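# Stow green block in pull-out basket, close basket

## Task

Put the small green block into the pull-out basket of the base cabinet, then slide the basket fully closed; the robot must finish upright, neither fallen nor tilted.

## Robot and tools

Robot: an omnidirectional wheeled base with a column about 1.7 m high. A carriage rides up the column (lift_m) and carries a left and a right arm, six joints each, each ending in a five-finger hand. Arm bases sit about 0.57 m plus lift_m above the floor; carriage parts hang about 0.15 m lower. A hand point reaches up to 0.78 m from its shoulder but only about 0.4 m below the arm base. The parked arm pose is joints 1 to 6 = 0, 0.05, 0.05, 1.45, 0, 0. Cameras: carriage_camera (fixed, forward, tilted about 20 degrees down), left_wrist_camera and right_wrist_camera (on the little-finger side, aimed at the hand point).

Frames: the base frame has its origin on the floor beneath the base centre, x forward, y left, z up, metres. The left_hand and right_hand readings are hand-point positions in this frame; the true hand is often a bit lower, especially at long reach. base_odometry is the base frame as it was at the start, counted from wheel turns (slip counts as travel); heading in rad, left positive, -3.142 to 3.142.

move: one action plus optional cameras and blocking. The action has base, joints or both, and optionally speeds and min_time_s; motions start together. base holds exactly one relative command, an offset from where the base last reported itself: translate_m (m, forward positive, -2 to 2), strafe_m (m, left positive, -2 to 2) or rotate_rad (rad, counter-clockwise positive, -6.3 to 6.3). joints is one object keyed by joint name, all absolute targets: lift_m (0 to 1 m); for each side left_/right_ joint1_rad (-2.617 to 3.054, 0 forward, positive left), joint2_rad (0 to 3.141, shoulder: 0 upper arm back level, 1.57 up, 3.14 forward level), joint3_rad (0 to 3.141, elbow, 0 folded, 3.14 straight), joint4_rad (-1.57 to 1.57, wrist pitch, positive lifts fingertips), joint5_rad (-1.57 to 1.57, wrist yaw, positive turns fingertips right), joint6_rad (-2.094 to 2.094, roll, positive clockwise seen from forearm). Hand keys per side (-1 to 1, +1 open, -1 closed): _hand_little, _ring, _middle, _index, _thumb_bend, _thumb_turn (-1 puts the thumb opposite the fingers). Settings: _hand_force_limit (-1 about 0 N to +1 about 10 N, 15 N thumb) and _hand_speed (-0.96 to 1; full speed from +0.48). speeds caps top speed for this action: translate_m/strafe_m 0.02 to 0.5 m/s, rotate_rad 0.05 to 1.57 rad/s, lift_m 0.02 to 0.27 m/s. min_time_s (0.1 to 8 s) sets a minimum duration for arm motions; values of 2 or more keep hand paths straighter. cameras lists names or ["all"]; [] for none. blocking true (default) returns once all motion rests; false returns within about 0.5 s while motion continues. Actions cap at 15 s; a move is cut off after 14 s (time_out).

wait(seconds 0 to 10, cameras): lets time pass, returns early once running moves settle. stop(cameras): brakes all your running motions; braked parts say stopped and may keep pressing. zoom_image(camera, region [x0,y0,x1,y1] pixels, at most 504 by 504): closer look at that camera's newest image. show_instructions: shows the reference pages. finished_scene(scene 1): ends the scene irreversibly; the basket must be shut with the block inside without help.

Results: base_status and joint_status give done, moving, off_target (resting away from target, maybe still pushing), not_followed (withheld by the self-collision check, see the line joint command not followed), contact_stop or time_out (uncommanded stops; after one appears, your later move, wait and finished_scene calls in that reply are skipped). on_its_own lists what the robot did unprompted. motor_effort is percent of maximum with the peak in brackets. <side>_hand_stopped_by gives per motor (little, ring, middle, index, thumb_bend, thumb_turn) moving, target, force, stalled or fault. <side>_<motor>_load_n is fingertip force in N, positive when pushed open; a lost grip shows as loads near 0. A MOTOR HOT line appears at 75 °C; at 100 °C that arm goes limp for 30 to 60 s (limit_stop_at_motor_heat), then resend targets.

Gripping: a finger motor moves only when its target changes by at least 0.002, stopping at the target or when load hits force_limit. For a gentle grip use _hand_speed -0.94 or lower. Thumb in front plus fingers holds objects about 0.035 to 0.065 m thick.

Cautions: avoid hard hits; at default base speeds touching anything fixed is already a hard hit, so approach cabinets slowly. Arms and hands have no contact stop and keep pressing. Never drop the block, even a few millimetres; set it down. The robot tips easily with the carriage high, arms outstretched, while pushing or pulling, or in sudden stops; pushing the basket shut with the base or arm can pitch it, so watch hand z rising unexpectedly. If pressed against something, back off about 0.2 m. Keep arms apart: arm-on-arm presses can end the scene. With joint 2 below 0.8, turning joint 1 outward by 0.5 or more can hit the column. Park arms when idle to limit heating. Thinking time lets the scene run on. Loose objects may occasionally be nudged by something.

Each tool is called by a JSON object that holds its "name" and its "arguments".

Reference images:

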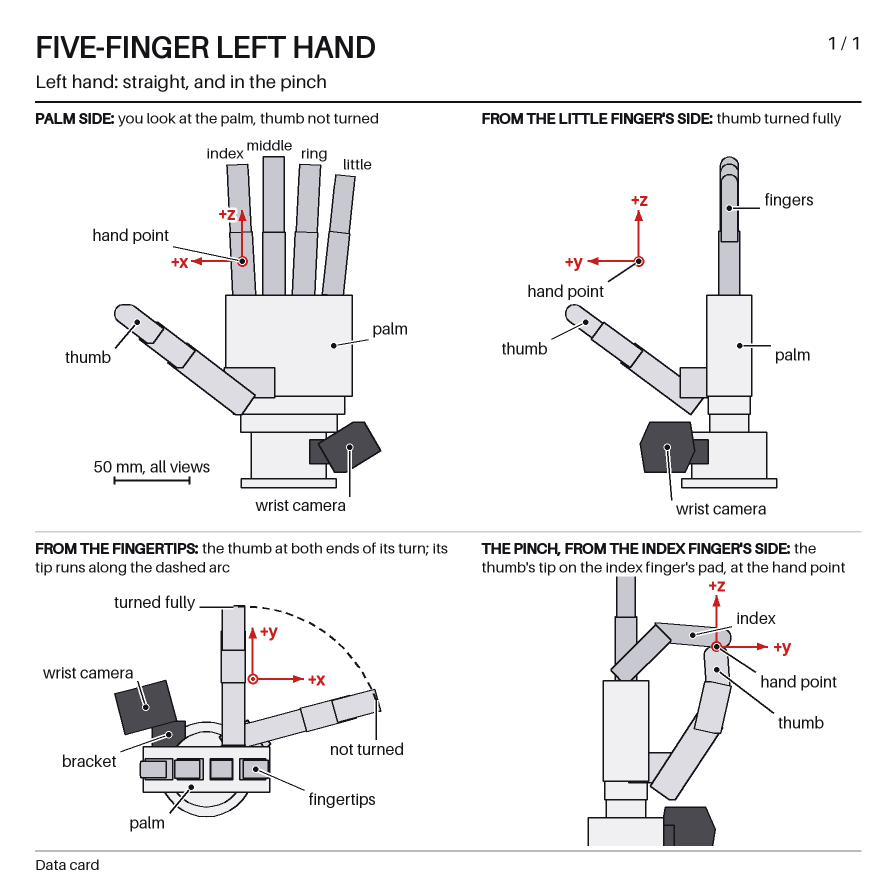

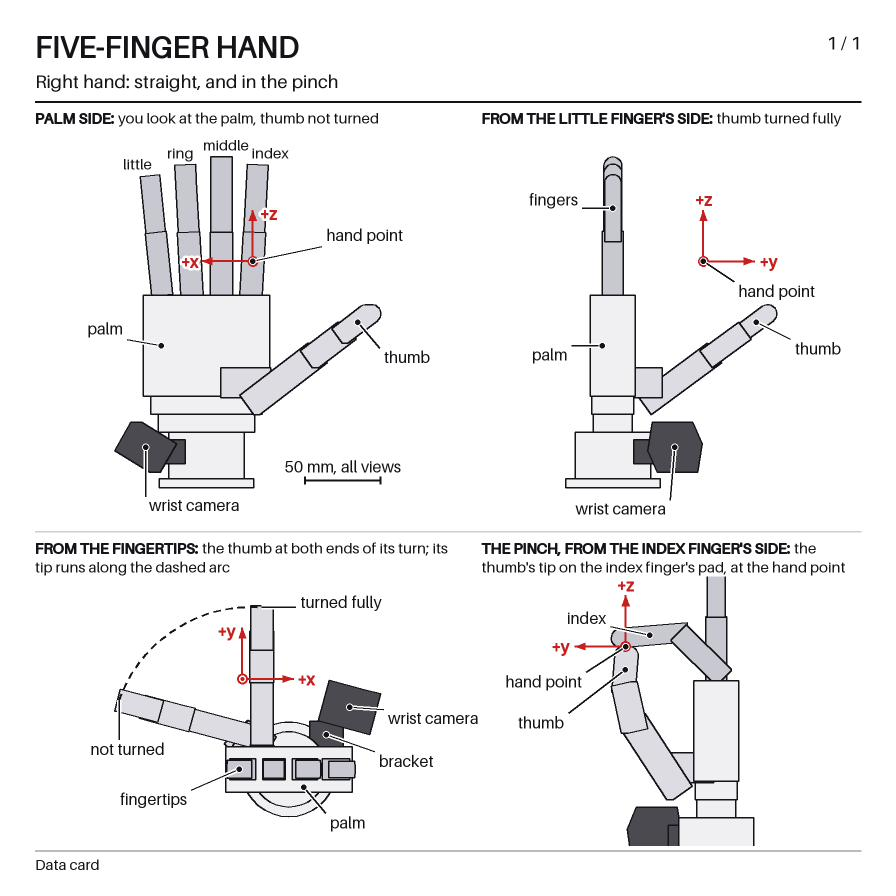

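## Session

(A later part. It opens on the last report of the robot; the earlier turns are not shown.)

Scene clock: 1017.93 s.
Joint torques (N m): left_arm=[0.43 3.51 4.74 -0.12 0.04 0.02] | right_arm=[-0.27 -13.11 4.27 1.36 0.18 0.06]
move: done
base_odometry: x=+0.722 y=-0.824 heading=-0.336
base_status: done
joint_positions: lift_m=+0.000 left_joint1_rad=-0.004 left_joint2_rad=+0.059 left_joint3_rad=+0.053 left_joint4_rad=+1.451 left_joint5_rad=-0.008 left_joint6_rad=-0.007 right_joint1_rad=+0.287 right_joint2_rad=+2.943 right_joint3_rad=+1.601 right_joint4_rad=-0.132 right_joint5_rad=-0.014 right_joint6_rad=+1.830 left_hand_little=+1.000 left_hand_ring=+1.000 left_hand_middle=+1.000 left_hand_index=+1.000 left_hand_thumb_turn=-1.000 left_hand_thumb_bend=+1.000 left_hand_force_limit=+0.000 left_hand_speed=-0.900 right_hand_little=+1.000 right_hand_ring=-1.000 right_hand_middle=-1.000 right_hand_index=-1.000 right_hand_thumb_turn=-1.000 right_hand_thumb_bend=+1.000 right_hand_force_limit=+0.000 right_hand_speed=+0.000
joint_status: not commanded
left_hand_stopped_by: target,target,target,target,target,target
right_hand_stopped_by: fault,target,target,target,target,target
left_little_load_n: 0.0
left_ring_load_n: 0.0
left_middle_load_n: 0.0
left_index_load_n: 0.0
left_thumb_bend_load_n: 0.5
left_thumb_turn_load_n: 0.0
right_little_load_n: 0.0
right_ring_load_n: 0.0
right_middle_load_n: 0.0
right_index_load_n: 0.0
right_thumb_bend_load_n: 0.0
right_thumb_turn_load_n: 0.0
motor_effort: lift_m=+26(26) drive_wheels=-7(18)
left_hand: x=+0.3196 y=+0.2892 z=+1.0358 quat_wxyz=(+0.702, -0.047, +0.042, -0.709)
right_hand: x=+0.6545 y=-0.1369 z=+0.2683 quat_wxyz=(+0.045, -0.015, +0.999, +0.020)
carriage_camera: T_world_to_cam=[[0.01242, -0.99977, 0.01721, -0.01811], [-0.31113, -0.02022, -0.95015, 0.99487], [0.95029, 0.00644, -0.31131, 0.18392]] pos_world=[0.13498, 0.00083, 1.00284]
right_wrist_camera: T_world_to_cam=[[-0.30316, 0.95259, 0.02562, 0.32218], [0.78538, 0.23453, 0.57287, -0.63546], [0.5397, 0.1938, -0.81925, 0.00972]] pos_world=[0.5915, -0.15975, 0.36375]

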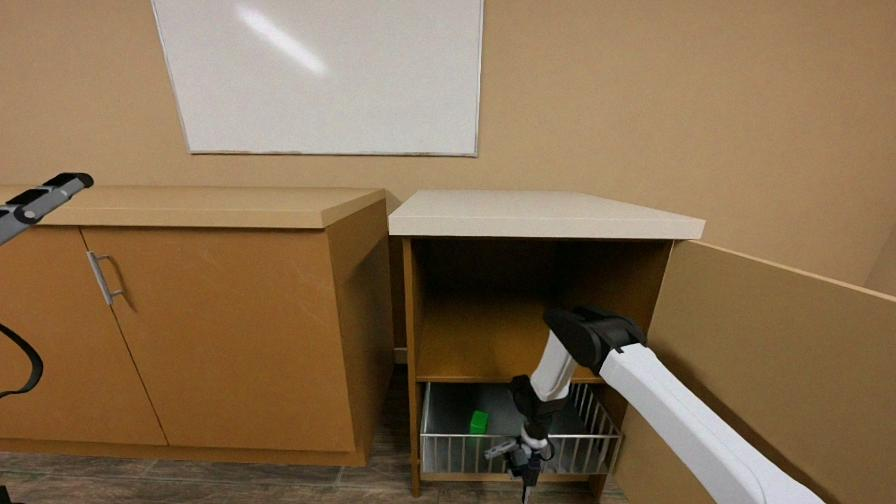

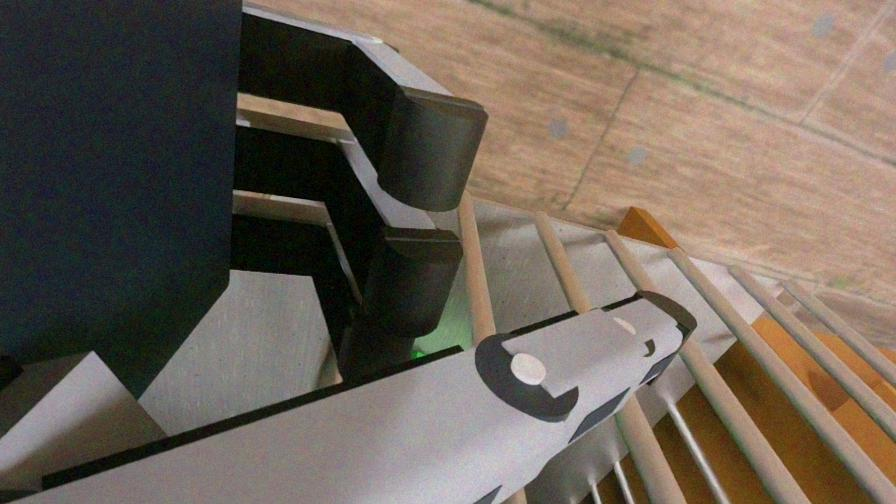

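{"name": "move", "arguments": {"base": {"translate_m": 0.04}, "speeds": {"translate_m": 0.04}, "cameras": ["carriage_camera"]}}

{"name": "zoom_image", "arguments": {"camera": "carriage_camera", "region": [392, 300, 660, 504]}}

Scene clock: 1027.87 s.
Joint torques (N m): left_arm=[0.43 3.49 4.79 -0.12 0.04 0.02] | right_arm=[-1.54 -14.13 7.09 1.28 0.14 0.05]
move: done
base_odometry: x=+0.760 y=-0.837 heading=-0.335
base_status: done
joint_positions: lift_m=+0.000 left_joint1_rad=-0.004 left_joint2_rad=+0.059 left_joint3_rad=+0.053 left_joint4_rad=+1.451 left_joint5_rad=-0.007 left_joint6_rad=-0.007 right_joint1_rad=+0.302 right_joint2_rad=+2.957 right_joint3_rad=+1.564 right_joint4_rad=-0.137 right_joint5_rad=-0.010 right_joint6_rad=+1.830 left_hand_little=+1.000 left_hand_ring=+1.000 left_hand_middle=+1.000 left_hand_index=+1.000 left_hand_thumb_turn=-1.000 left_hand_thumb_bend=+1.000 left_hand_force_limit=+0.000 left_hand_speed=-0.900 right_hand_little=+1.000 right_hand_ring=-1.000 right_hand_middle=-1.000 right_hand_index=-1.000 right_hand_thumb_turn=-1.000 right_hand_thumb_bend=+1.000 right_hand_force_limit=+0.000 right_hand_speed=+0.000
joint_status: not commanded
left_hand_stopped_by: target,target,target,target,target,target
right_hand_stopped_by: fault,target,target,target,target,target
left_little_load_n: 0.0
left_ring_load_n: 0.0
left_middle_load_n: 0.0
left_index_load_n: 0.0
left_thumb_bend_load_n: 0.0
left_thumb_turn_load_n: 0.0
right_little_load_n: 0.0
right_ring_load_n: 0.0
right_middle_load_n: 0.0
right_index_load_n: 0.0
right_thumb_bend_load_n: 0.0
right_thumb_turn_load_n: 0.0
motor_effort: lift_m=+26(26) drive_wheels=+10(18)
left_hand: x=+0.3197 y=+0.2891 z=+1.0357 quat_wxyz=(+0.702, -0.047, +0.042, -0.709)
right_hand: x=+0.6274 y=-0.1394 z=+0.2552 quat_wxyz=(+0.018, -0.021, +1.000, +0.011)
carriage_camera: T_world_to_cam=[[0.01242, -0.99977, 0.01721, -0.01811], [-0.31113, -0.02022, -0.95015, 0.99487], [0.95029, 0.00644, -0.31131, 0.18392]] pos_world=[0.13498, 0.00083, 1.00284]

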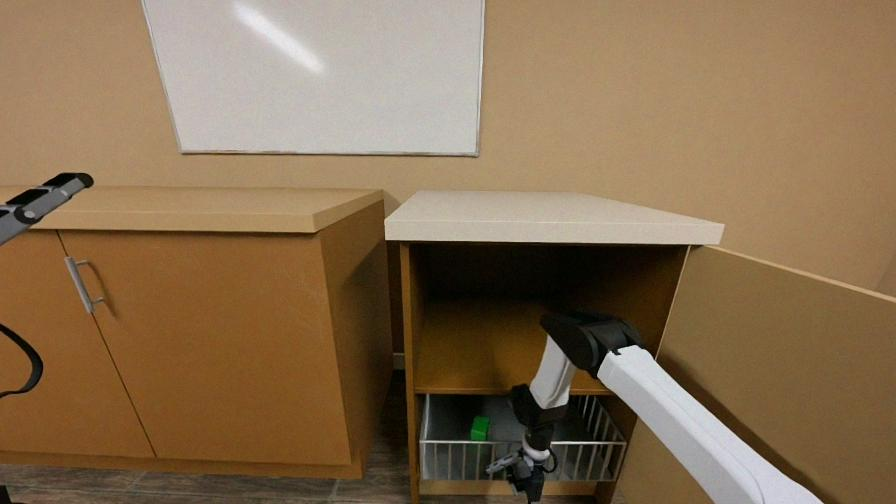

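Scaled by 1.881.

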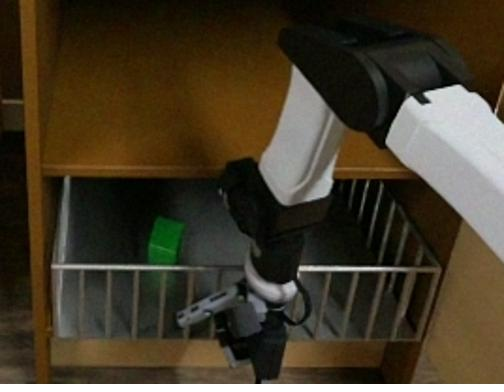

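{"name": "zoom_image", "arguments": {"camera": "carriage_camera", "region": [540, 370, 670, 504]}}

{"name": "zoom_image", "arguments": {"camera": "carriage_camera", "region": [395, 370, 525, 504]}}

Scaled by 3.761.

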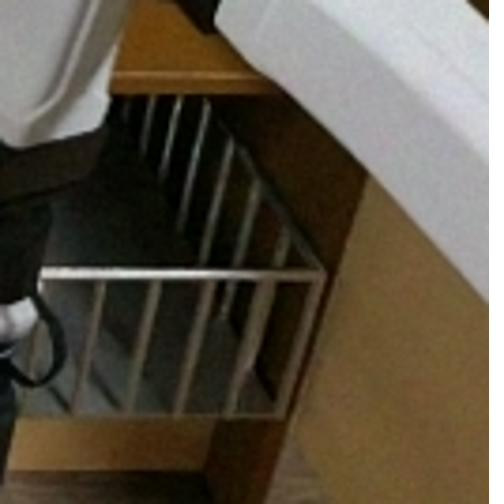

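Scaled by 3.761.

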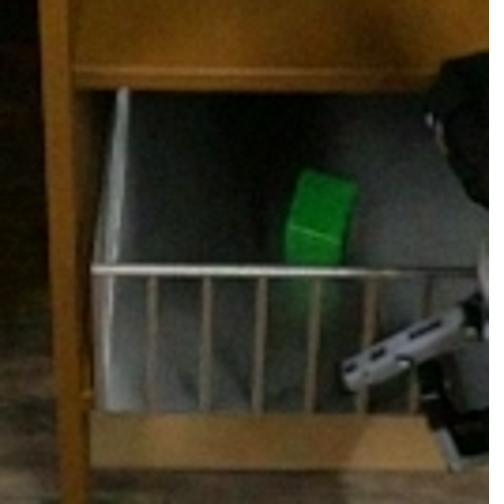

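{"name": "move", "arguments": {"base": {"translate_m": -0.14}, "speeds": {"translate_m": 0.06}}}

{"name": "move", "arguments": {"joints": {"right_joint1_rad": 0.285, "right_joint2_rad": 3.0, "right_joint3_rad": 1.235, "right_joint4_rad": 0.72, "right_joint5_rad": 0, "right_joint6_rad": 1.84}, "min_time_s": 3, "cameras": ["carriage_camera", "right_wrist_camera"]}}

{"name": "zoom_image", "arguments": {"camera": "carriage_camera", "region": [392, 300, 660, 504]}}

Scene clock: 1111.97 s.
Joint torques (N m): left_arm=[0.43 3.41 4.74 -0.12 0.04 0.02] | right_arm=[-0.68 -14.64 4.33 0.8 0.13 0.04]
move: done
base_odometry: x=+0.628 y=-0.791 heading=-0.335
base_status: done
joint_positions: lift_m=+0.000 left_joint1_rad=-0.004 left_joint2_rad=+0.059 left_joint3_rad=+0.053 left_joint4_rad=+1.451 left_joint5_rad=-0.007 left_joint6_rad=-0.007 right_joint1_rad=+0.292 right_joint2_rad=+2.957 right_joint3_rad=+1.601 right_joint4_rad=-0.063 right_joint5_rad=-0.009 right_joint6_rad=+1.832 left_hand_little=+1.000 left_hand_ring=+1.000 left_hand_middle=+1.000 left_hand_index=+1.000 left_hand_thumb_turn=-1.000 left_hand_thumb_bend=+1.000 left_hand_force_limit=+0.000 left_hand_speed=-0.900 right_hand_little=+1.000 right_hand_ring=-1.000 right_hand_middle=-1.000 right_hand_index=-1.000 right_hand_thumb_turn=-1.000 right_hand_thumb_bend=+1.000 right_hand_force_limit=+0.000 right_hand_speed=+0.000
joint_status: not commanded
left_hand_stopped_by: target,target,target,target,target,target
right_hand_stopped_by: fault,target,target,target,target,target
left_little_load_n: 0.0
left_ring_load_n: 0.0
left_middle_load_n: 0.0
left_index_load_n: 0.0
left_thumb_bend_load_n: 0.0
left_thumb_turn_load_n: 0.0
right_little_load_n: 0.0
right_ring_load_n: 0.0
right_middle_load_n: 0.0
right_index_load_n: 0.0
right_thumb_bend_load_n: 0.0
right_thumb_turn_load_n: 0.0
motor_effort: lift_m=+26(26) drive_wheels=-2(13)
left_hand: x=+0.3197 y=+0.2891 z=+1.0357 quat_wxyz=(+0.702, -0.047, +0.042, -0.709)
right_hand: x=+0.6651 y=-0.1324 z=+0.2670 quat_wxyz=(+0.072, -0.016, +0.997, +0.025)
pictures: none

Scene clock: 1115.27 s.
Joint torques (N m): left_arm=[0.42 3.51 4.77 -0.12 0.04 0.03] | right_arm=[-0.73 -10.36 1.18 1.51 0.15 0.05]
move: done
base_odometry: x=+0.628 y=-0.791 heading=-0.335
base_status: not commanded
joint_positions: lift_m=+0.000 left_joint1_rad=-0.004 left_joint2_rad=+0.059 left_joint3_rad=+0.053 left_joint4_rad=+1.451 left_joint5_rad=-0.007 left_joint6_rad=-0.007 right_joint1_rad=+0.292 right_joint2_rad=+2.979 right_joint3_rad=+1.242 right_joint4_rad=+0.707 right_joint5_rad=-0.009 right_joint6_rad=+1.833 left_hand_little=+1.000 left_hand_ring=+1.000 left_hand_middle=+1.000 left_hand_index=+1.000 left_hand_thumb_turn=-1.000 left_hand_thumb_bend=+1.000 left_hand_force_limit=+0.000 left_hand_speed=-0.900 right_hand_little=+1.000 right_hand_ring=-1.000 right_hand_middle=-1.000 right_hand_index=-1.000 right_hand_thumb_turn=-1.000 right_hand_thumb_bend=+1.000 right_hand_force_limit=+0.000 right_hand_speed=+0.000
joint_status: all done
left_hand_stopped_by: target,target,target,target,target,target
right_hand_stopped_by: fault,target,target,target,target,target
left_little_load_n: 0.0
left_ring_load_n: 0.0
left_middle_load_n: 0.0
left_index_load_n: 0.0
left_thumb_bend_load_n: 0.0
left_thumb_turn_load_n: 0.0
right_little_load_n: 0.0
right_ring_load_n: 0.0
right_middle_load_n: 0.0
right_index_load_n: 0.0
right_thumb_bend_load_n: -0.5
right_thumb_turn_load_n: 0.0
motor_effort: lift_m=+26(26) drive_wheels=-3(6)
left_hand: x=+0.3197 y=+0.2891 z=+1.0357 quat_wxyz=(+0.702, -0.047, +0.042, -0.709)
right_hand: x=+0.6654 y=-0.1325 z=+0.2878 quat_wxyz=(+0.256, -0.016, +0.964, +0.077)
carriage_camera: T_world_to_cam=[[0.01242, -0.99977, 0.01721, -0.01811], [-0.31113, -0.02022, -0.95015, 0.99487], [0.95029, 0.00644, -0.31131, 0.18392]] pos_world=[0.13498, 0.00083, 1.00284]
right_wrist_camera: T_world_to_cam=[[-0.31147, 0.95019, 0.0112, 0.33015], [0.47312, 0.14485, 0.86901, -0.54554], [0.8241, 0.27597, -0.49467, -0.25281]] pos_world=[0.56928, -0.16492, 0.34533]

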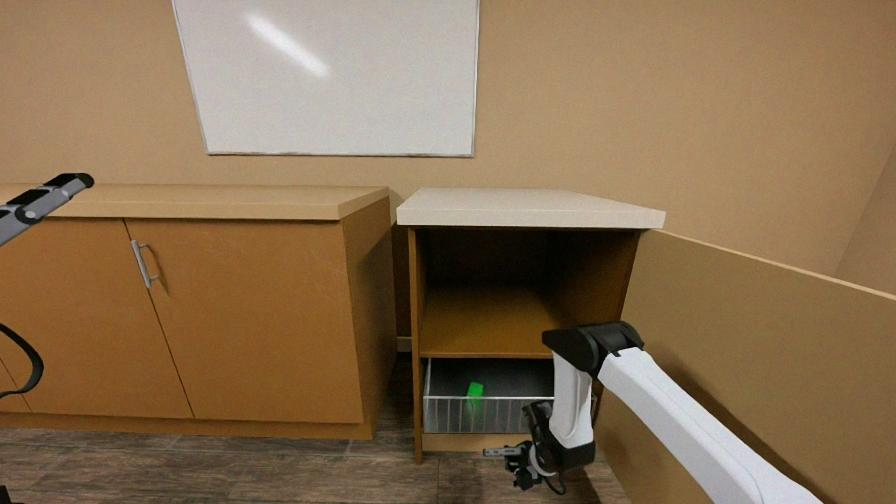

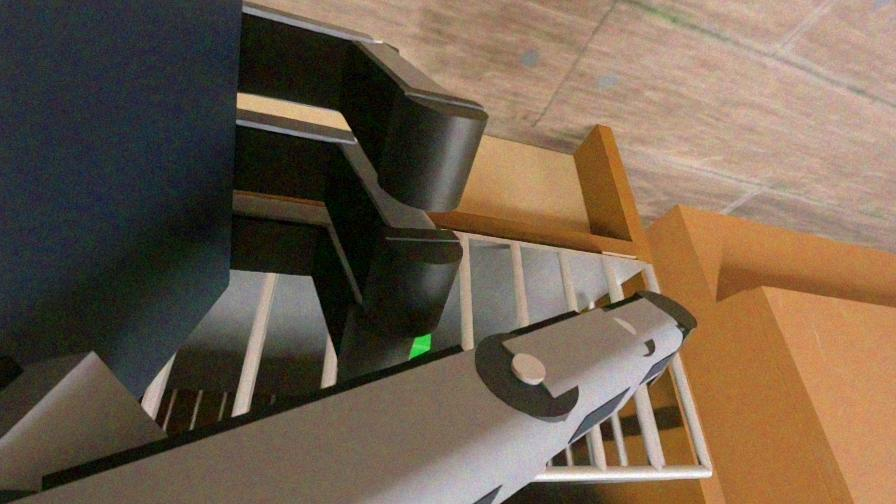

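Scaled by 1.881.

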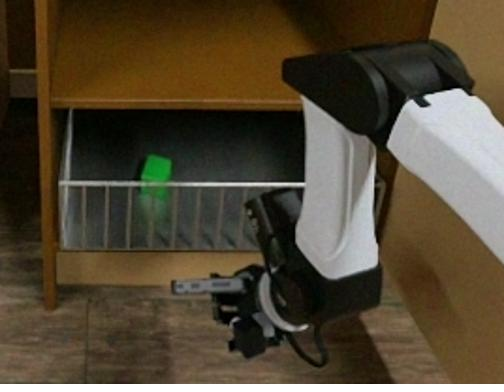

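{"name": "zoom_image", "arguments": {"camera": "carriage_camera", "region": [400, 340, 520, 480]}}

{"name": "zoom_image", "arguments": {"camera": "right_wrist_camera", "region": [440, 100, 840, 500]}}

Scaled by 3.600.

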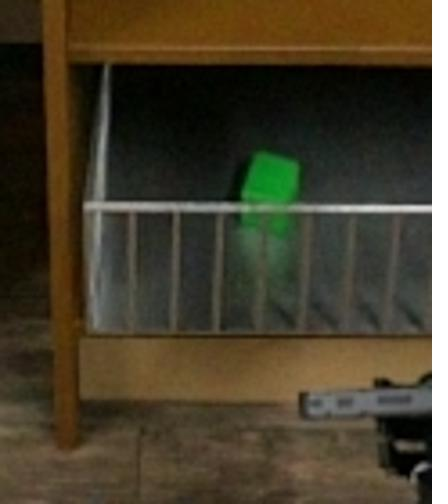

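Scaled by 1.260.

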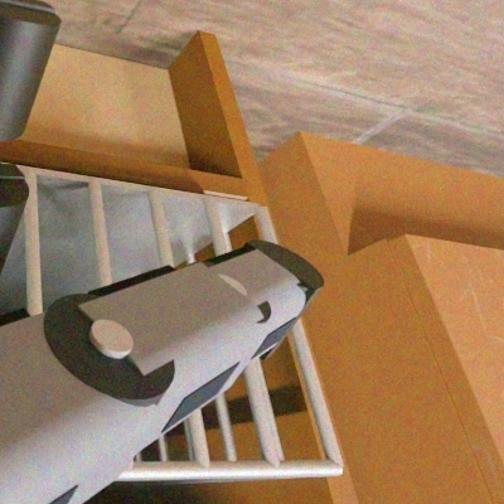

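{"name": "move", "arguments": {"base": {"translate_m": 0.12}, "speeds": {"translate_m": 0.05}, "cameras": ["carriage_camera", "right_wrist_camera"]}}

{"name": "zoom_image", "arguments": {"camera": "carriage_camera", "region": [392, 300, 660, 504]}}

Scene clock: 1151.47 s.
Joint torques (N m): left_arm=[0.43 3.48 4.74 -0.12 0.04 0.02] | right_arm=[-0.59 -10.86 1.66 1.53 0.13 0.05]
move: done
base_odometry: x=+0.741 y=-0.830 heading=-0.335
base_status: done
joint_positions: lift_m=+0.000 left_joint1_rad=-0.004 left_joint2_rad=+0.059 left_joint3_rad=+0.053 left_joint4_rad=+1.450 left_joint5_rad=-0.007 left_joint6_rad=-0.007 right_joint1_rad=+0.291 right_joint2_rad=+2.986 right_joint3_rad=+1.235 right_joint4_rad=+0.703 right_joint5_rad=-0.008 right_joint6_rad=+1.833 left_hand_little=+1.000 left_hand_ring=+1.000 left_hand_middle=+1.000 left_hand_index=+1.000 left_hand_thumb_turn=-1.000 left_hand_thumb_bend=+1.000 left_hand_force_limit=+0.000 left_hand_speed=-0.900 right_hand_little=+1.000 right_hand_ring=-1.000 right_hand_middle=-1.000 right_hand_index=-1.000 right_hand_thumb_turn=-1.000 right_hand_thumb_bend=+1.000 right_hand_force_limit=+0.000 right_hand_speed=+0.000
joint_status: not commanded
left_hand_stopped_by: target,target,target,target,target,target
right_hand_stopped_by: fault,target,target,target,target,target
left_little_load_n: 0.0
left_ring_load_n: 0.0
left_middle_load_n: 0.0
left_index_load_n: 0.0
left_thumb_bend_load_n: 0.0
left_thumb_turn_load_n: 0.0
right_little_load_n: 0.0
right_ring_load_n: 0.0
right_middle_load_n: 0.0
right_index_load_n: 0.0
right_thumb_bend_load_n: 0.0
right_thumb_turn_load_n: 0.0
motor_effort: lift_m=+26(26) drive_wheels=-6(15)
left_hand: x=+0.3199 y=+0.2892 z=+1.0356 quat_wxyz=(+0.702, -0.047, +0.042, -0.709)
right_hand: x=+0.6591 y=-0.1353 z=+0.2827 quat_wxyz=(+0.248, -0.015, +0.966, +0.074)
carriage_camera: T_world_to_cam=[[0.01242, -0.99977, 0.01721, -0.01811], [-0.31113, -0.02022, -0.95015, 0.99487], [0.95029, 0.00644, -0.31131, 0.18392]] pos_world=[0.13498, 0.00083, 1.00284]
right_wrist_camera: T_world_to_cam=[[-0.30947, 0.95085, 0.01103, 0.32972], [0.48776, 0.14877, 0.86021, -0.54443], [0.81628, 0.27159, -0.50982, -0.24049]] pos_world=[0.5639, -0.16721, 0.34207]

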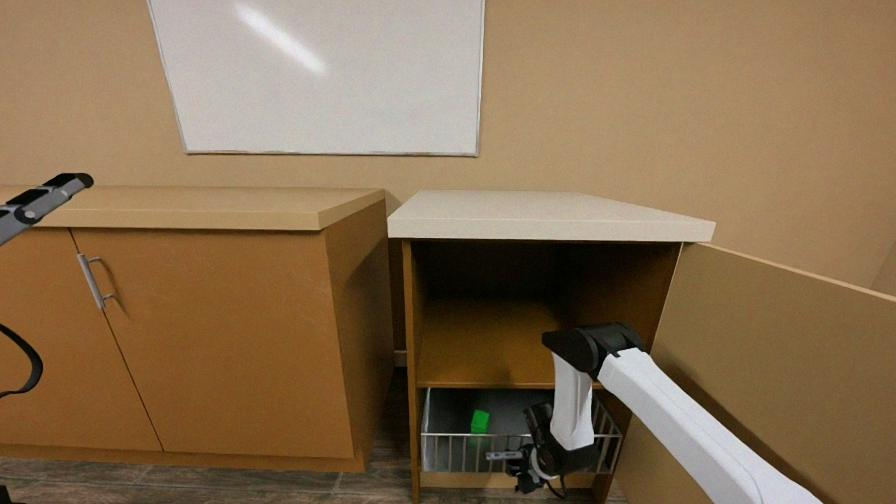

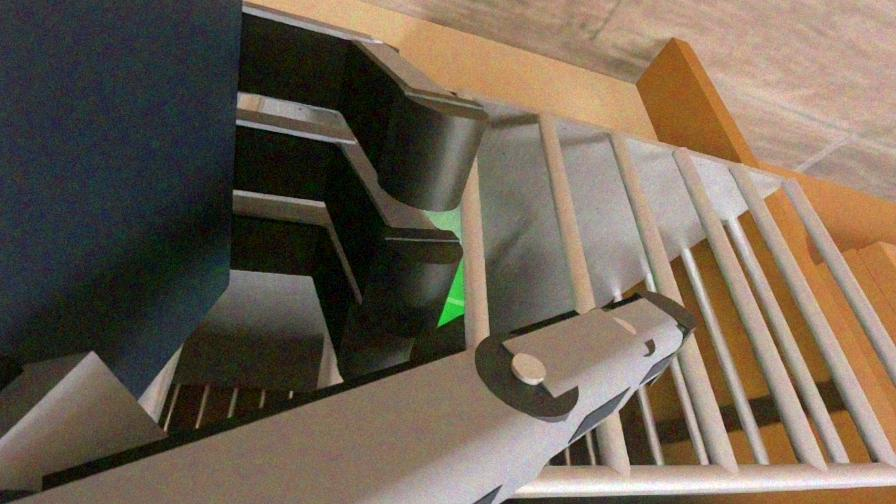

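Scaled by 1.881.

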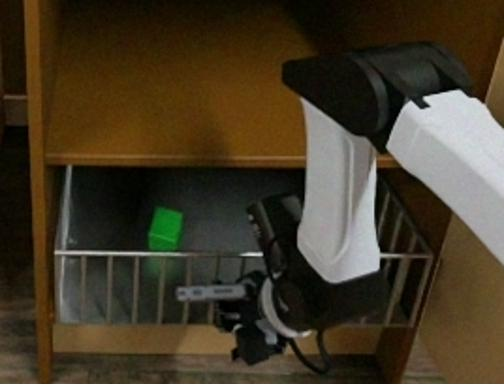

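{"name": "move", "arguments": {"base": {"translate_m": 0.03}, "speeds": {"translate_m": 0.03}, "cameras": ["carriage_camera", "right_wrist_camera"]}}

{"name": "zoom_image", "arguments": {"camera": "carriage_camera", "region": [392, 300, 660, 504]}}

Scene clock: 1155.47 s.
Joint torques (N m): left_arm=[0.4 3.56 4.72 -0.15 0.03 0.02] | right_arm=[-0.58 -11.41 2.45 1.81 0.17 0.04]
move: done
base_odometry: x=+0.770 y=-0.839 heading=-0.334
base_status: done
joint_positions: lift_m=+0.000 left_joint1_rad=-0.004 left_joint2_rad=+0.059 left_joint3_rad=+0.053 left_joint4_rad=+1.450 left_joint5_rad=-0.007 left_joint6_rad=-0.007 right_joint1_rad=+0.291 right_joint2_rad=+2.993 right_joint3_rad=+1.224 right_joint4_rad=+0.667 right_joint5_rad=-0.012 right_joint6_rad=+1.833 left_hand_little=+1.000 left_hand_ring=+1.000 left_hand_middle=+1.000 left_hand_index=+1.000 left_hand_thumb_turn=-1.000 left_hand_thumb_bend=+1.000 left_hand_force_limit=+0.000 left_hand_speed=-0.900 right_hand_little=+1.000 right_hand_ring=-1.000 right_hand_middle=-1.000 right_hand_index=-1.000 right_hand_thumb_turn=-1.000 right_hand_thumb_bend=+1.000 right_hand_force_limit=+0.000 right_hand_speed=+0.000
joint_status: not commanded
left_hand_stopped_by: target,target,target,target,target,target
right_hand_stopped_by: fault,target,target,target,target,target
left_little_load_n: 0.0
left_ring_load_n: 0.0
left_middle_load_n: 0.0
left_index_load_n: 0.0
left_thumb_bend_load_n: 0.0
left_thumb_turn_load_n: 0.0
right_little_load_n: 0.0
right_ring_load_n: 0.0
right_middle_load_n: 0.0
right_index_load_n: 0.5
right_thumb_bend_load_n: -0.5
right_thumb_turn_load_n: 0.0
motor_effort: lift_m=+26(26) drive_wheels=+8(19)
left_hand: x=+0.3199 y=+0.2891 z=+1.0356 quat_wxyz=(+0.702, -0.047, +0.042, -0.709)
right_hand: x=+0.6434 y=-0.1393 z=+0.2716 quat_wxyz=(+0.222, -0.015, +0.973, +0.069)
carriage_camera: T_world_to_cam=[[0.01242, -0.99977, 0.01721, -0.01811], [-0.31113, -0.02022, -0.95015, 0.99487], [0.95029, 0.00644, -0.31131, 0.18392]] pos_world=[0.13498, 0.00083, 1.00284]
right_wrist_camera: T_world_to_cam=[[-0.31032, 0.95051, 0.01539, 0.32805], [0.53277, 0.16048, 0.83091, -0.54594], [0.78731, 0.26605, -0.5562, -0.20189]] pos_world=[0.55161, -0.17049, 0.33629]

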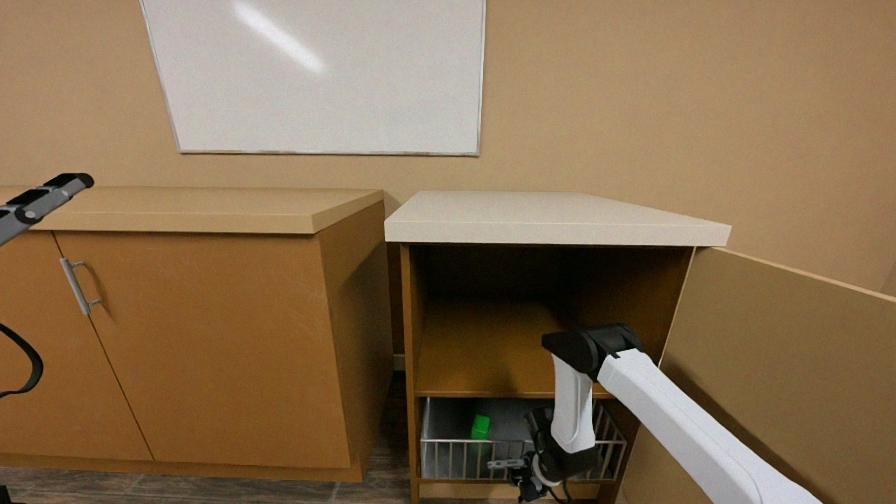

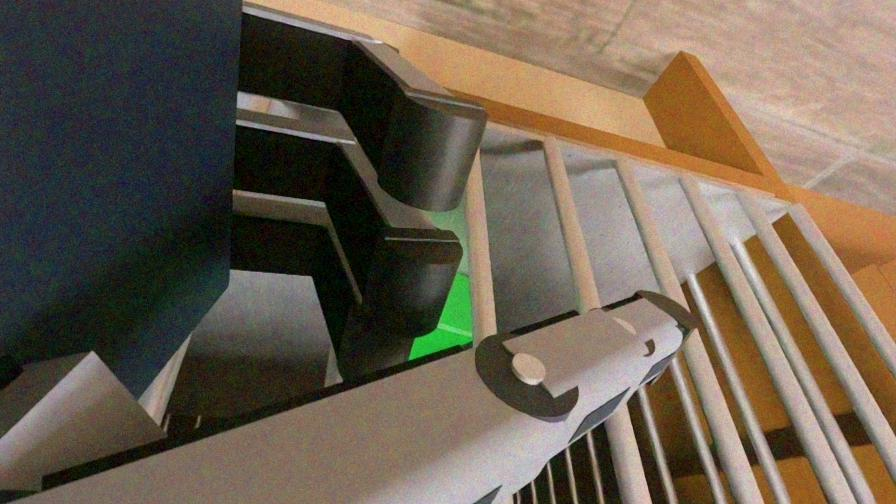

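Scaled by 1.881.

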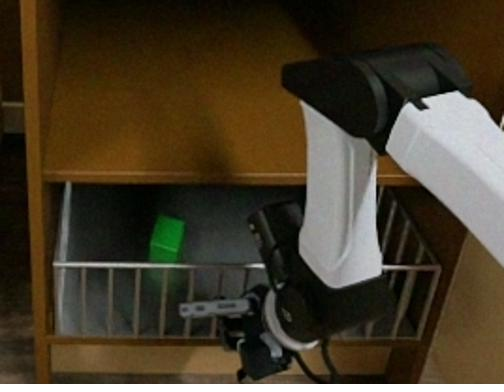

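{"name": "zoom_image", "arguments": {"camera": "carriage_camera", "region": [400, 420, 480, 500]}}

{"name": "zoom_image", "arguments": {"camera": "right_wrist_camera", "region": [640, 40, 890, 290]}}

Scaled by 6.300.

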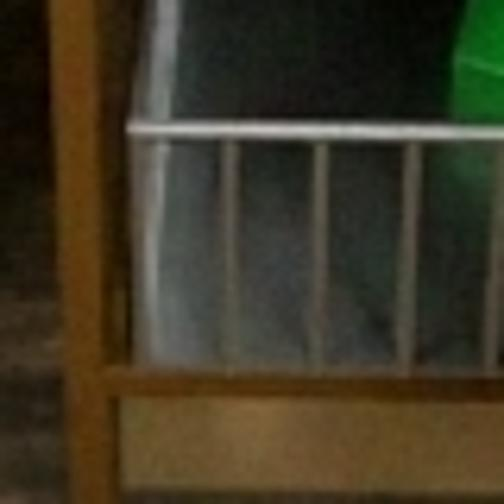

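Scaled by 2.016.

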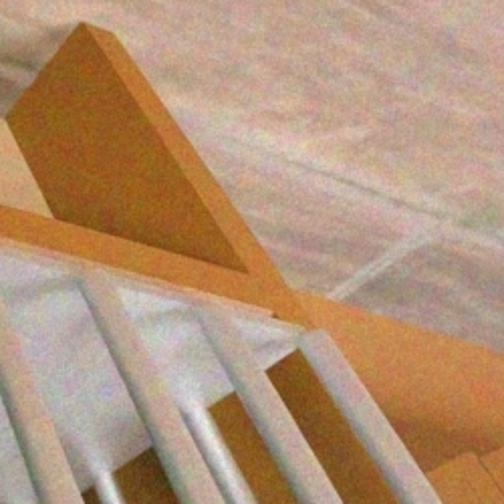

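{"name": "move", "arguments": {"base": {"translate_m": 0.03}, "speeds": {"translate_m": 0.03}, "cameras": ["carriage_camera", "right_wrist_camera"]}}

{"name": "zoom_image", "arguments": {"camera": "carriage_camera", "region": [400, 420, 480, 500]}}

{"name": "zoom_image", "arguments": {"camera": "right_wrist_camera", "region": [640, 40, 890, 290]}}

Scene clock: 1173.17 s.
Joint torques (N m): left_arm=[0.42 3.59 4.92 -0.14 0.03 0.03] | right_arm=[-0.59 -11.6 2.71 1.94 0.23 0.04]
move: done
base_odometry: x=+0.798 y=-0.849 heading=-0.333
base_status: done
joint_positions: lift_m=+0.000 left_joint1_rad=-0.004 left_joint2_rad=+0.059 left_joint3_rad=+0.053 left_joint4_rad=+1.450 left_joint5_rad=-0.006 left_joint6_rad=-0.007 right_joint1_rad=+0.291 right_joint2_rad=+2.996 right_joint3_rad=+1.219 right_joint4_rad=+0.648 right_joint5_rad=-0.017 right_joint6_rad=+1.833 left_hand_little=+1.000 left_hand_ring=+1.000 left_hand_middle=+1.000 left_hand_index=+1.000 left_hand_thumb_turn=-1.000 left_hand_thumb_bend=+1.000 left_hand_force_limit=+0.000 left_hand_speed=-0.900 right_hand_little=+1.000 right_hand_ring=-1.000 right_hand_middle=-1.000 right_hand_index=-1.000 right_hand_thumb_turn=-1.000 right_hand_thumb_bend=+1.000 right_hand_force_limit=+0.000 right_hand_speed=+0.000
joint_status: not commanded
left_hand_stopped_by: target,target,target,target,target,target
right_hand_stopped_by: fault,target,target,target,target,target
left_little_load_n: 0.0
left_ring_load_n: 0.0
left_middle_load_n: 0.0
left_index_load_n: 0.0
left_thumb_bend_load_n: 0.0
left_thumb_turn_load_n: 0.0
right_little_load_n: 0.0
right_ring_load_n: 0.0
right_middle_load_n: 0.0
right_index_load_n: 0.0
right_thumb_bend_load_n: 0.0
right_thumb_turn_load_n: 0.0
motor_effort: lift_m=+26(26) drive_wheels=+8(18)
left_hand: x=+0.3200 y=+0.2890 z=+1.0356 quat_wxyz=(+0.702, -0.047, +0.043, -0.709)
right_hand: x=+0.6361 y=-0.1404 z=+0.2670 quat_wxyz=(+0.209, -0.016, +0.975, +0.068)
carriage_camera: T_world_to_cam=[[0.01242, -0.99977, 0.01721, -0.01811], [-0.31113, -0.02022, -0.95015, 0.99487], [0.95029, 0.00644, -0.31131, 0.18392]] pos_world=[0.13498, 0.00083, 1.00284]
right_wrist_camera: T_world_to_cam=[[-0.31204, 0.94984, 0.02082, 0.32648], [0.55371, 0.16401, 0.81639, -0.54701], [0.77203, 0.26627, -0.57712, -0.1829]] pos_world=[0.54596, -0.17169, 0.33423]

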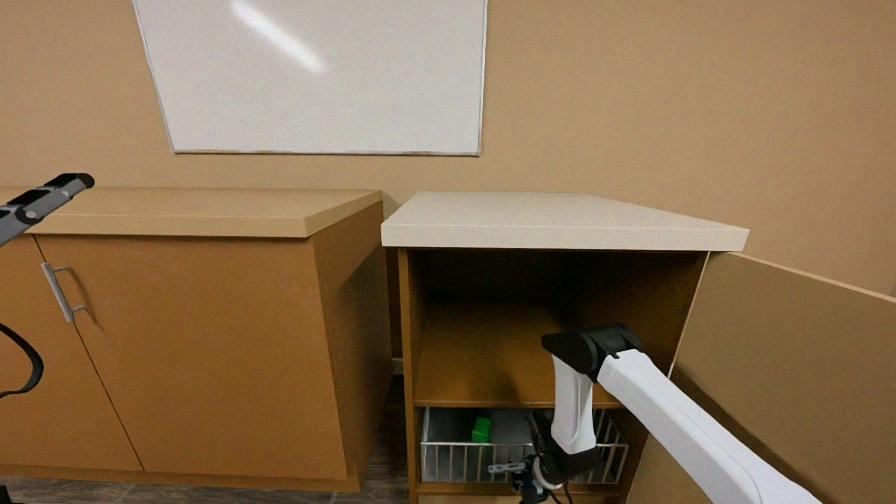

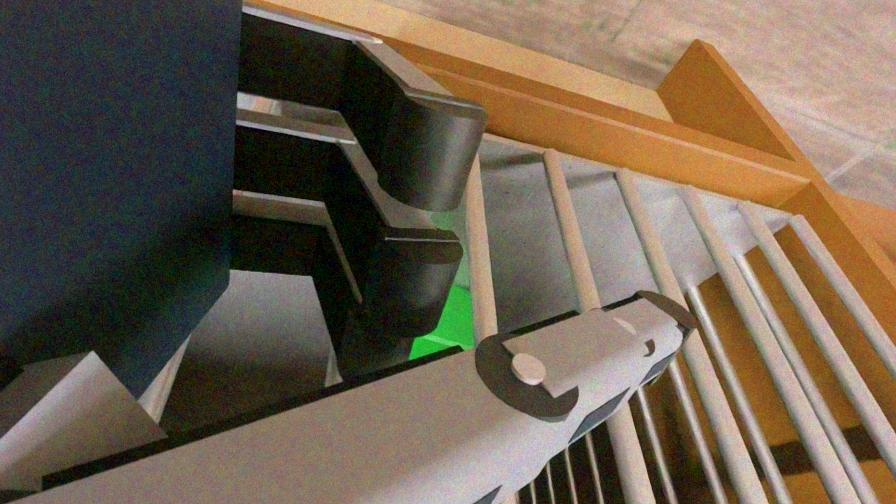

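Scaled by 6.300.

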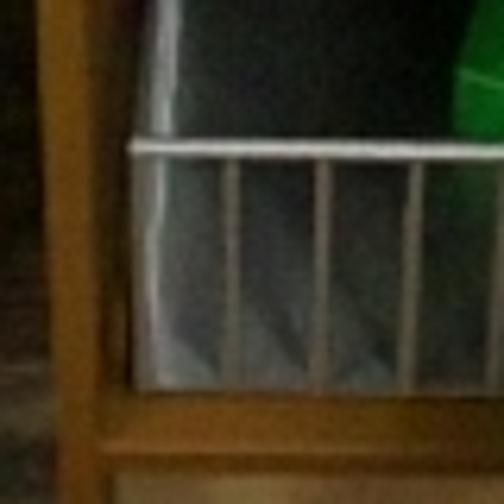

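Scaled by 2.016.

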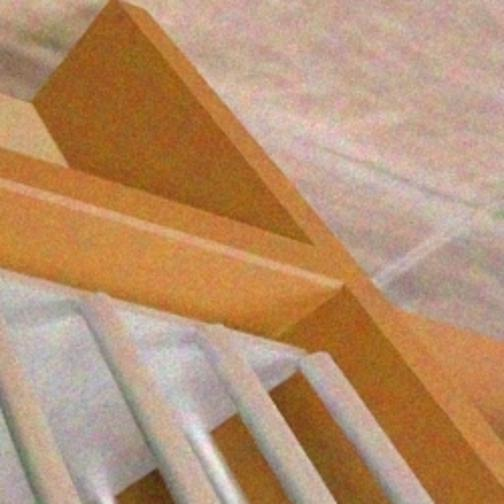

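{"name": "move", "arguments": {"base": {"translate_m": -0.05}, "speeds": {"translate_m": 0.05}}}

{"name": "move", "arguments": {"joints": {"lift_m": 0.045}, "speeds": {"lift_m": 0.05}}}

{"name": "move", "arguments": {"base": {"translate_m": 0.07}, "speeds": {"translate_m": 0.03}, "cameras": ["carriage_camera", "right_wrist_camera"]}}

{"name": "zoom_image", "arguments": {"camera": "carriage_camera", "region": [400, 404, 500, 504]}}

{"name": "zoom_image", "arguments": {"camera": "right_wrist_camera", "region": [640, 40, 890, 290]}}

Scene clock: 1186.77 s.
Joint torques (N m): left_arm=[0.42 3.48 4.83 -0.14 0.02 0.02] | right_arm=[-0.59 -11.77 2.39 1.45 0.14 0.05]
Motor temperatures (°C): left_arm=[22 29 30 31 21 23] | right_arm=[22 45 32 35 23 21]
move: done
base_odometry: x=+0.751 y=-0.833 heading=-0.334
base_status: done
joint_positions: lift_m=+0.000 left_joint1_rad=-0.004 left_joint2_rad=+0.059 left_joint3_rad=+0.053 left_joint4_rad=+1.450 left_joint5_rad=-0.006 left_joint6_rad=-0.007 right_joint1_rad=+0.291 right_joint2_rad=+2.996 right_joint3_rad=+1.226 right_joint4_rad=+0.710 right_joint5_rad=-0.010 right_joint6_rad=+1.833 left_hand_little=+1.000 left_hand_ring=+1.000 left_hand_middle=+1.000 left_hand_index=+1.000 left_hand_thumb_turn=-1.000 left_hand_thumb_bend=+1.000 left_hand_force_limit=+0.000 left_hand_speed=-0.900 right_hand_little=+1.000 right_hand_ring=-1.000 right_hand_middle=-1.000 right_hand_index=-1.000 right_hand_thumb_turn=-1.000 right_hand_thumb_bend=+1.000 right_hand_force_limit=+0.000 right_hand_speed=+0.000
joint_status: not commanded
left_hand_stopped_by: target,target,target,target,target,target
right_hand_stopped_by: fault,target,target,target,target,target
left_little_load_n: 0.0
left_ring_load_n: 0.0
left_middle_load_n: 0.0
left_index_load_n: 0.0
left_thumb_bend_load_n: 0.0
left_thumb_turn_load_n: 0.0
right_little_load_n: 0.0
right_ring_load_n: 0.0
right_middle_load_n: 0.0
right_index_load_n: 0.0
right_thumb_bend_load_n: 0.0
right_thumb_turn_load_n: 0.0
motor_effort: lift_m=+26(26) drive_wheels=+8(16)
left_hand: x=+0.3199 y=+0.2889 z=+1.0356 quat_wxyz=(+0.702, -0.047, +0.043, -0.709)
right_hand: x=+0.6524 y=-0.1370 z=+0.2779 quat_wxyz=(+0.242, -0.015, +0.967, +0.074)
pictures: none

Scene clock: 1188.03 s.
Joint torques (N m): left_arm=[0.42 3.45 4.89 -0.11 0.02 0.02] | right_arm=[-0.59 -11.82 2.17 1.42 0.14 0.04]
move: done
base_odometry: x=+0.751 y=-0.833 heading=-0.334
base_status: not commanded
joint_positions: lift_m=+0.045 left_joint1_rad=-0.004 left_joint2_rad=+0.059 left_joint3_rad=+0.053 left_joint4_rad=+1.450 left_joint5_rad=-0.006 left_joint6_rad=-0.007 right_joint1_rad=+0.291 right_joint2_rad=+2.996 right_joint3_rad=+1.228 right_joint4_rad=+0.715 right_joint5_rad=-0.009 right_joint6_rad=+1.833 left_hand_little=+1.000 left_hand_ring=+1.000 left_hand_middle=+1.000 left_hand_index=+1.000 left_hand_thumb_turn=-1.000 left_hand_thumb_bend=+1.000 left_hand_force_limit=+0.000 left_hand_speed=-0.900 right_hand_little=+1.000 right_hand_ring=-1.000 right_hand_middle=-1.000 right_hand_index=-1.000 right_hand_thumb_turn=-1.000 right_hand_thumb_bend=+1.000 right_hand_force_limit=+0.000 right_hand_speed=+0.000
joint_status: all done
left_hand_stopped_by: target,target,target,target,target,target
right_hand_stopped_by: fault,target,target,target,target,target
left_little_load_n: 0.0
left_ring_load_n: 0.0
left_middle_load_n: 0.0
left_index_load_n: 0.0
left_thumb_bend_load_n: 0.0
left_thumb_turn_load_n: 0.0
right_little_load_n: 0.0
right_ring_load_n: 0.0
right_middle_load_n: 0.0
right_index_load_n: 0.0
right_thumb_bend_load_n: 0.0
right_thumb_turn_load_n: 0.0
motor_effort: lift_m=+28(38) drive_wheels=+7(10)
left_hand: x=+0.3200 y=+0.2889 z=+1.0802 quat_wxyz=(+0.702, -0.047, +0.043, -0.709)
right_hand: x=+0.6544 y=-0.1364 z=+0.3239 quat_wxyz=(+0.245, -0.015, +0.966, +0.074)
pictures: none

Scene clock: 1190.87 s.
Joint torques (N m): left_arm=[0.4 3.49 4.83 -0.13 0.02 0.02] | right_arm=[-0.59 -12.14 3.37 2.29 0.48 0.04]
move: done
base_odometry: x=+0.817 y=-0.855 heading=-0.333
base_status: done
joint_positions: lift_m=+0.045 left_joint1_rad=-0.004 left_joint2_rad=+0.059 left_joint3_rad=+0.053 left_joint4_rad=+1.450 left_joint5_rad=-0.006 left_joint6_rad=-0.007 right_joint1_rad=+0.290 right_joint2_rad=+3.003 right_joint3_rad=+1.209 right_joint4_rad=+0.602 right_joint5_rad=-0.040 right_joint6_rad=+1.833 left_hand_little=+1.000 left_hand_ring=+1.000 left_hand_middle=+1.000 left_hand_index=+1.000 left_hand_thumb_turn=-1.000 left_hand_thumb_bend=+1.000 left_hand_force_limit=+0.000 left_hand_speed=-0.900 right_hand_little=+1.000 right_hand_ring=-1.000 right_hand_middle=-1.000 right_hand_index=-1.000 right_hand_thumb_turn=-1.000 right_hand_thumb_bend=+1.000 right_hand_force_limit=+0.000 right_hand_speed=+0.000
joint_status: not commanded
left_hand_stopped_by: target,target,target,target,target,target
right_hand_stopped_by: fault,target,target,target,target,target
left_little_load_n: 0.0
left_ring_load_n: 0.0
left_middle_load_n: 0.0
left_index_load_n: 0.0
left_thumb_bend_load_n: 0.0
left_thumb_turn_load_n: 0.0
right_little_load_n: 0.0
right_ring_load_n: 0.0
right_middle_load_n: 0.0
right_index_load_n: 0.0
right_thumb_bend_load_n: 0.0
right_thumb_turn_load_n: 0.0
motor_effort: lift_m=+29(29) drive_wheels=+10(16)
left_hand: x=+0.3201 y=+0.2889 z=+1.0802 quat_wxyz=(+0.702, -0.047, +0.043, -0.709)
right_hand: x=+0.6163 y=-0.1420 z=+0.3013 quat_wxyz=(+0.176, -0.018, +0.982, +0.070)
carriage_camera: T_world_to_cam=[[0.01242, -0.99977, 0.01721, -0.01888], [-0.31113, -0.02022, -0.95015, 1.03743], [0.95029, 0.00644, -0.31131, 0.19787]] pos_world=[0.13498, 0.00083, 1.04764]
right_wrist_camera: T_world_to_cam=[[-0.31803, 0.94709, 0.04337, 0.3176], [0.60623, 0.16798, 0.77735, -0.58383], [0.72893, 0.27351, -0.62757, -0.10465]] pos_world=[0.53123, -0.1741, 0.37439]

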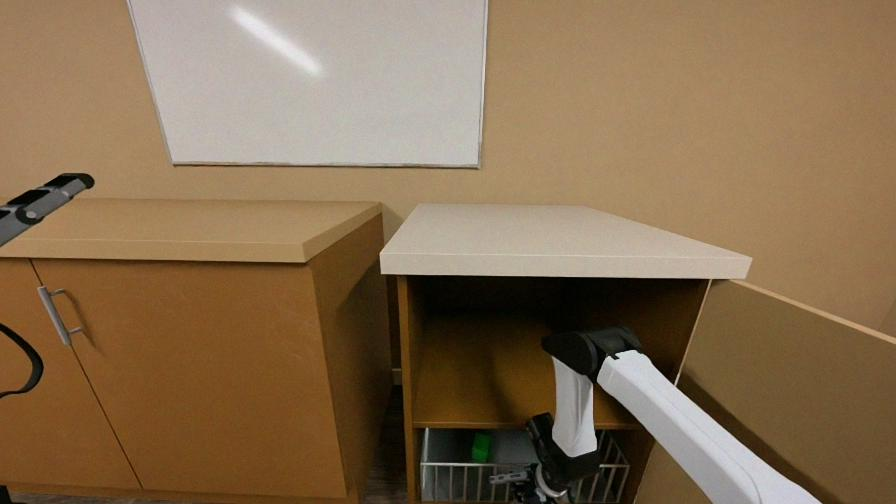

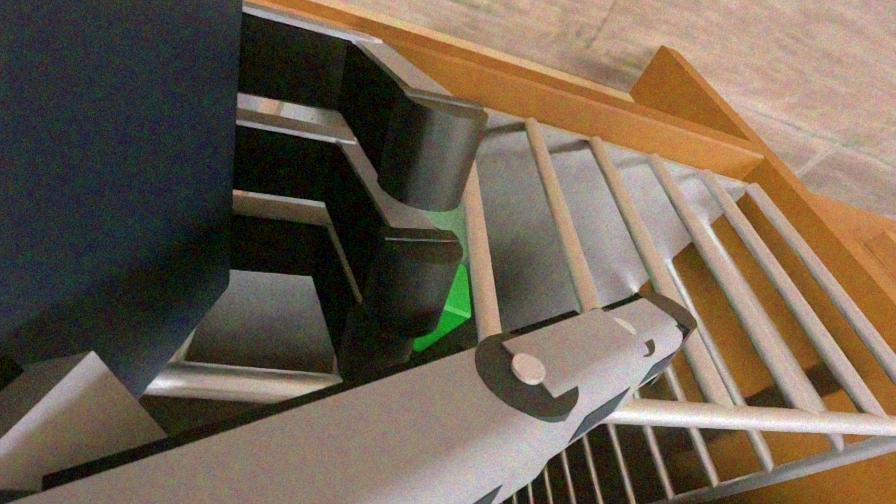

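Scaled by 5.040.

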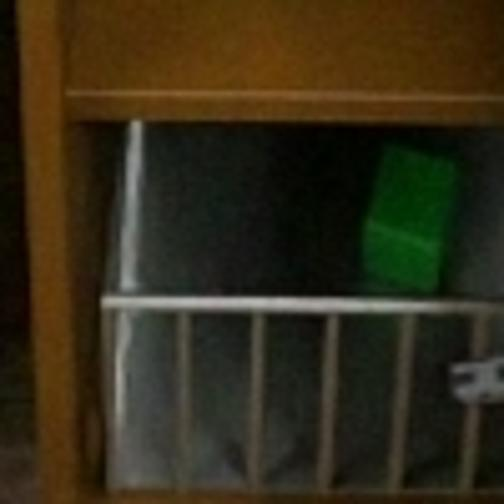

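Scaled by 2.016.

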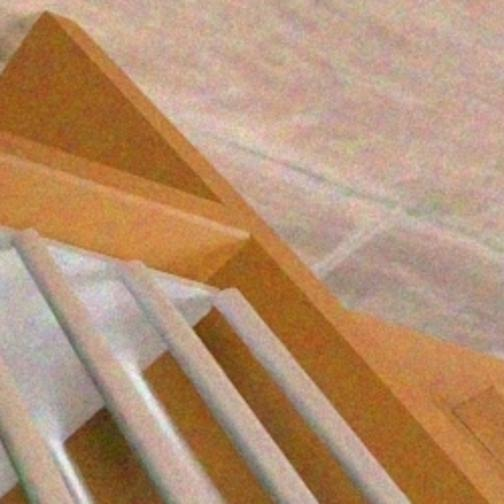

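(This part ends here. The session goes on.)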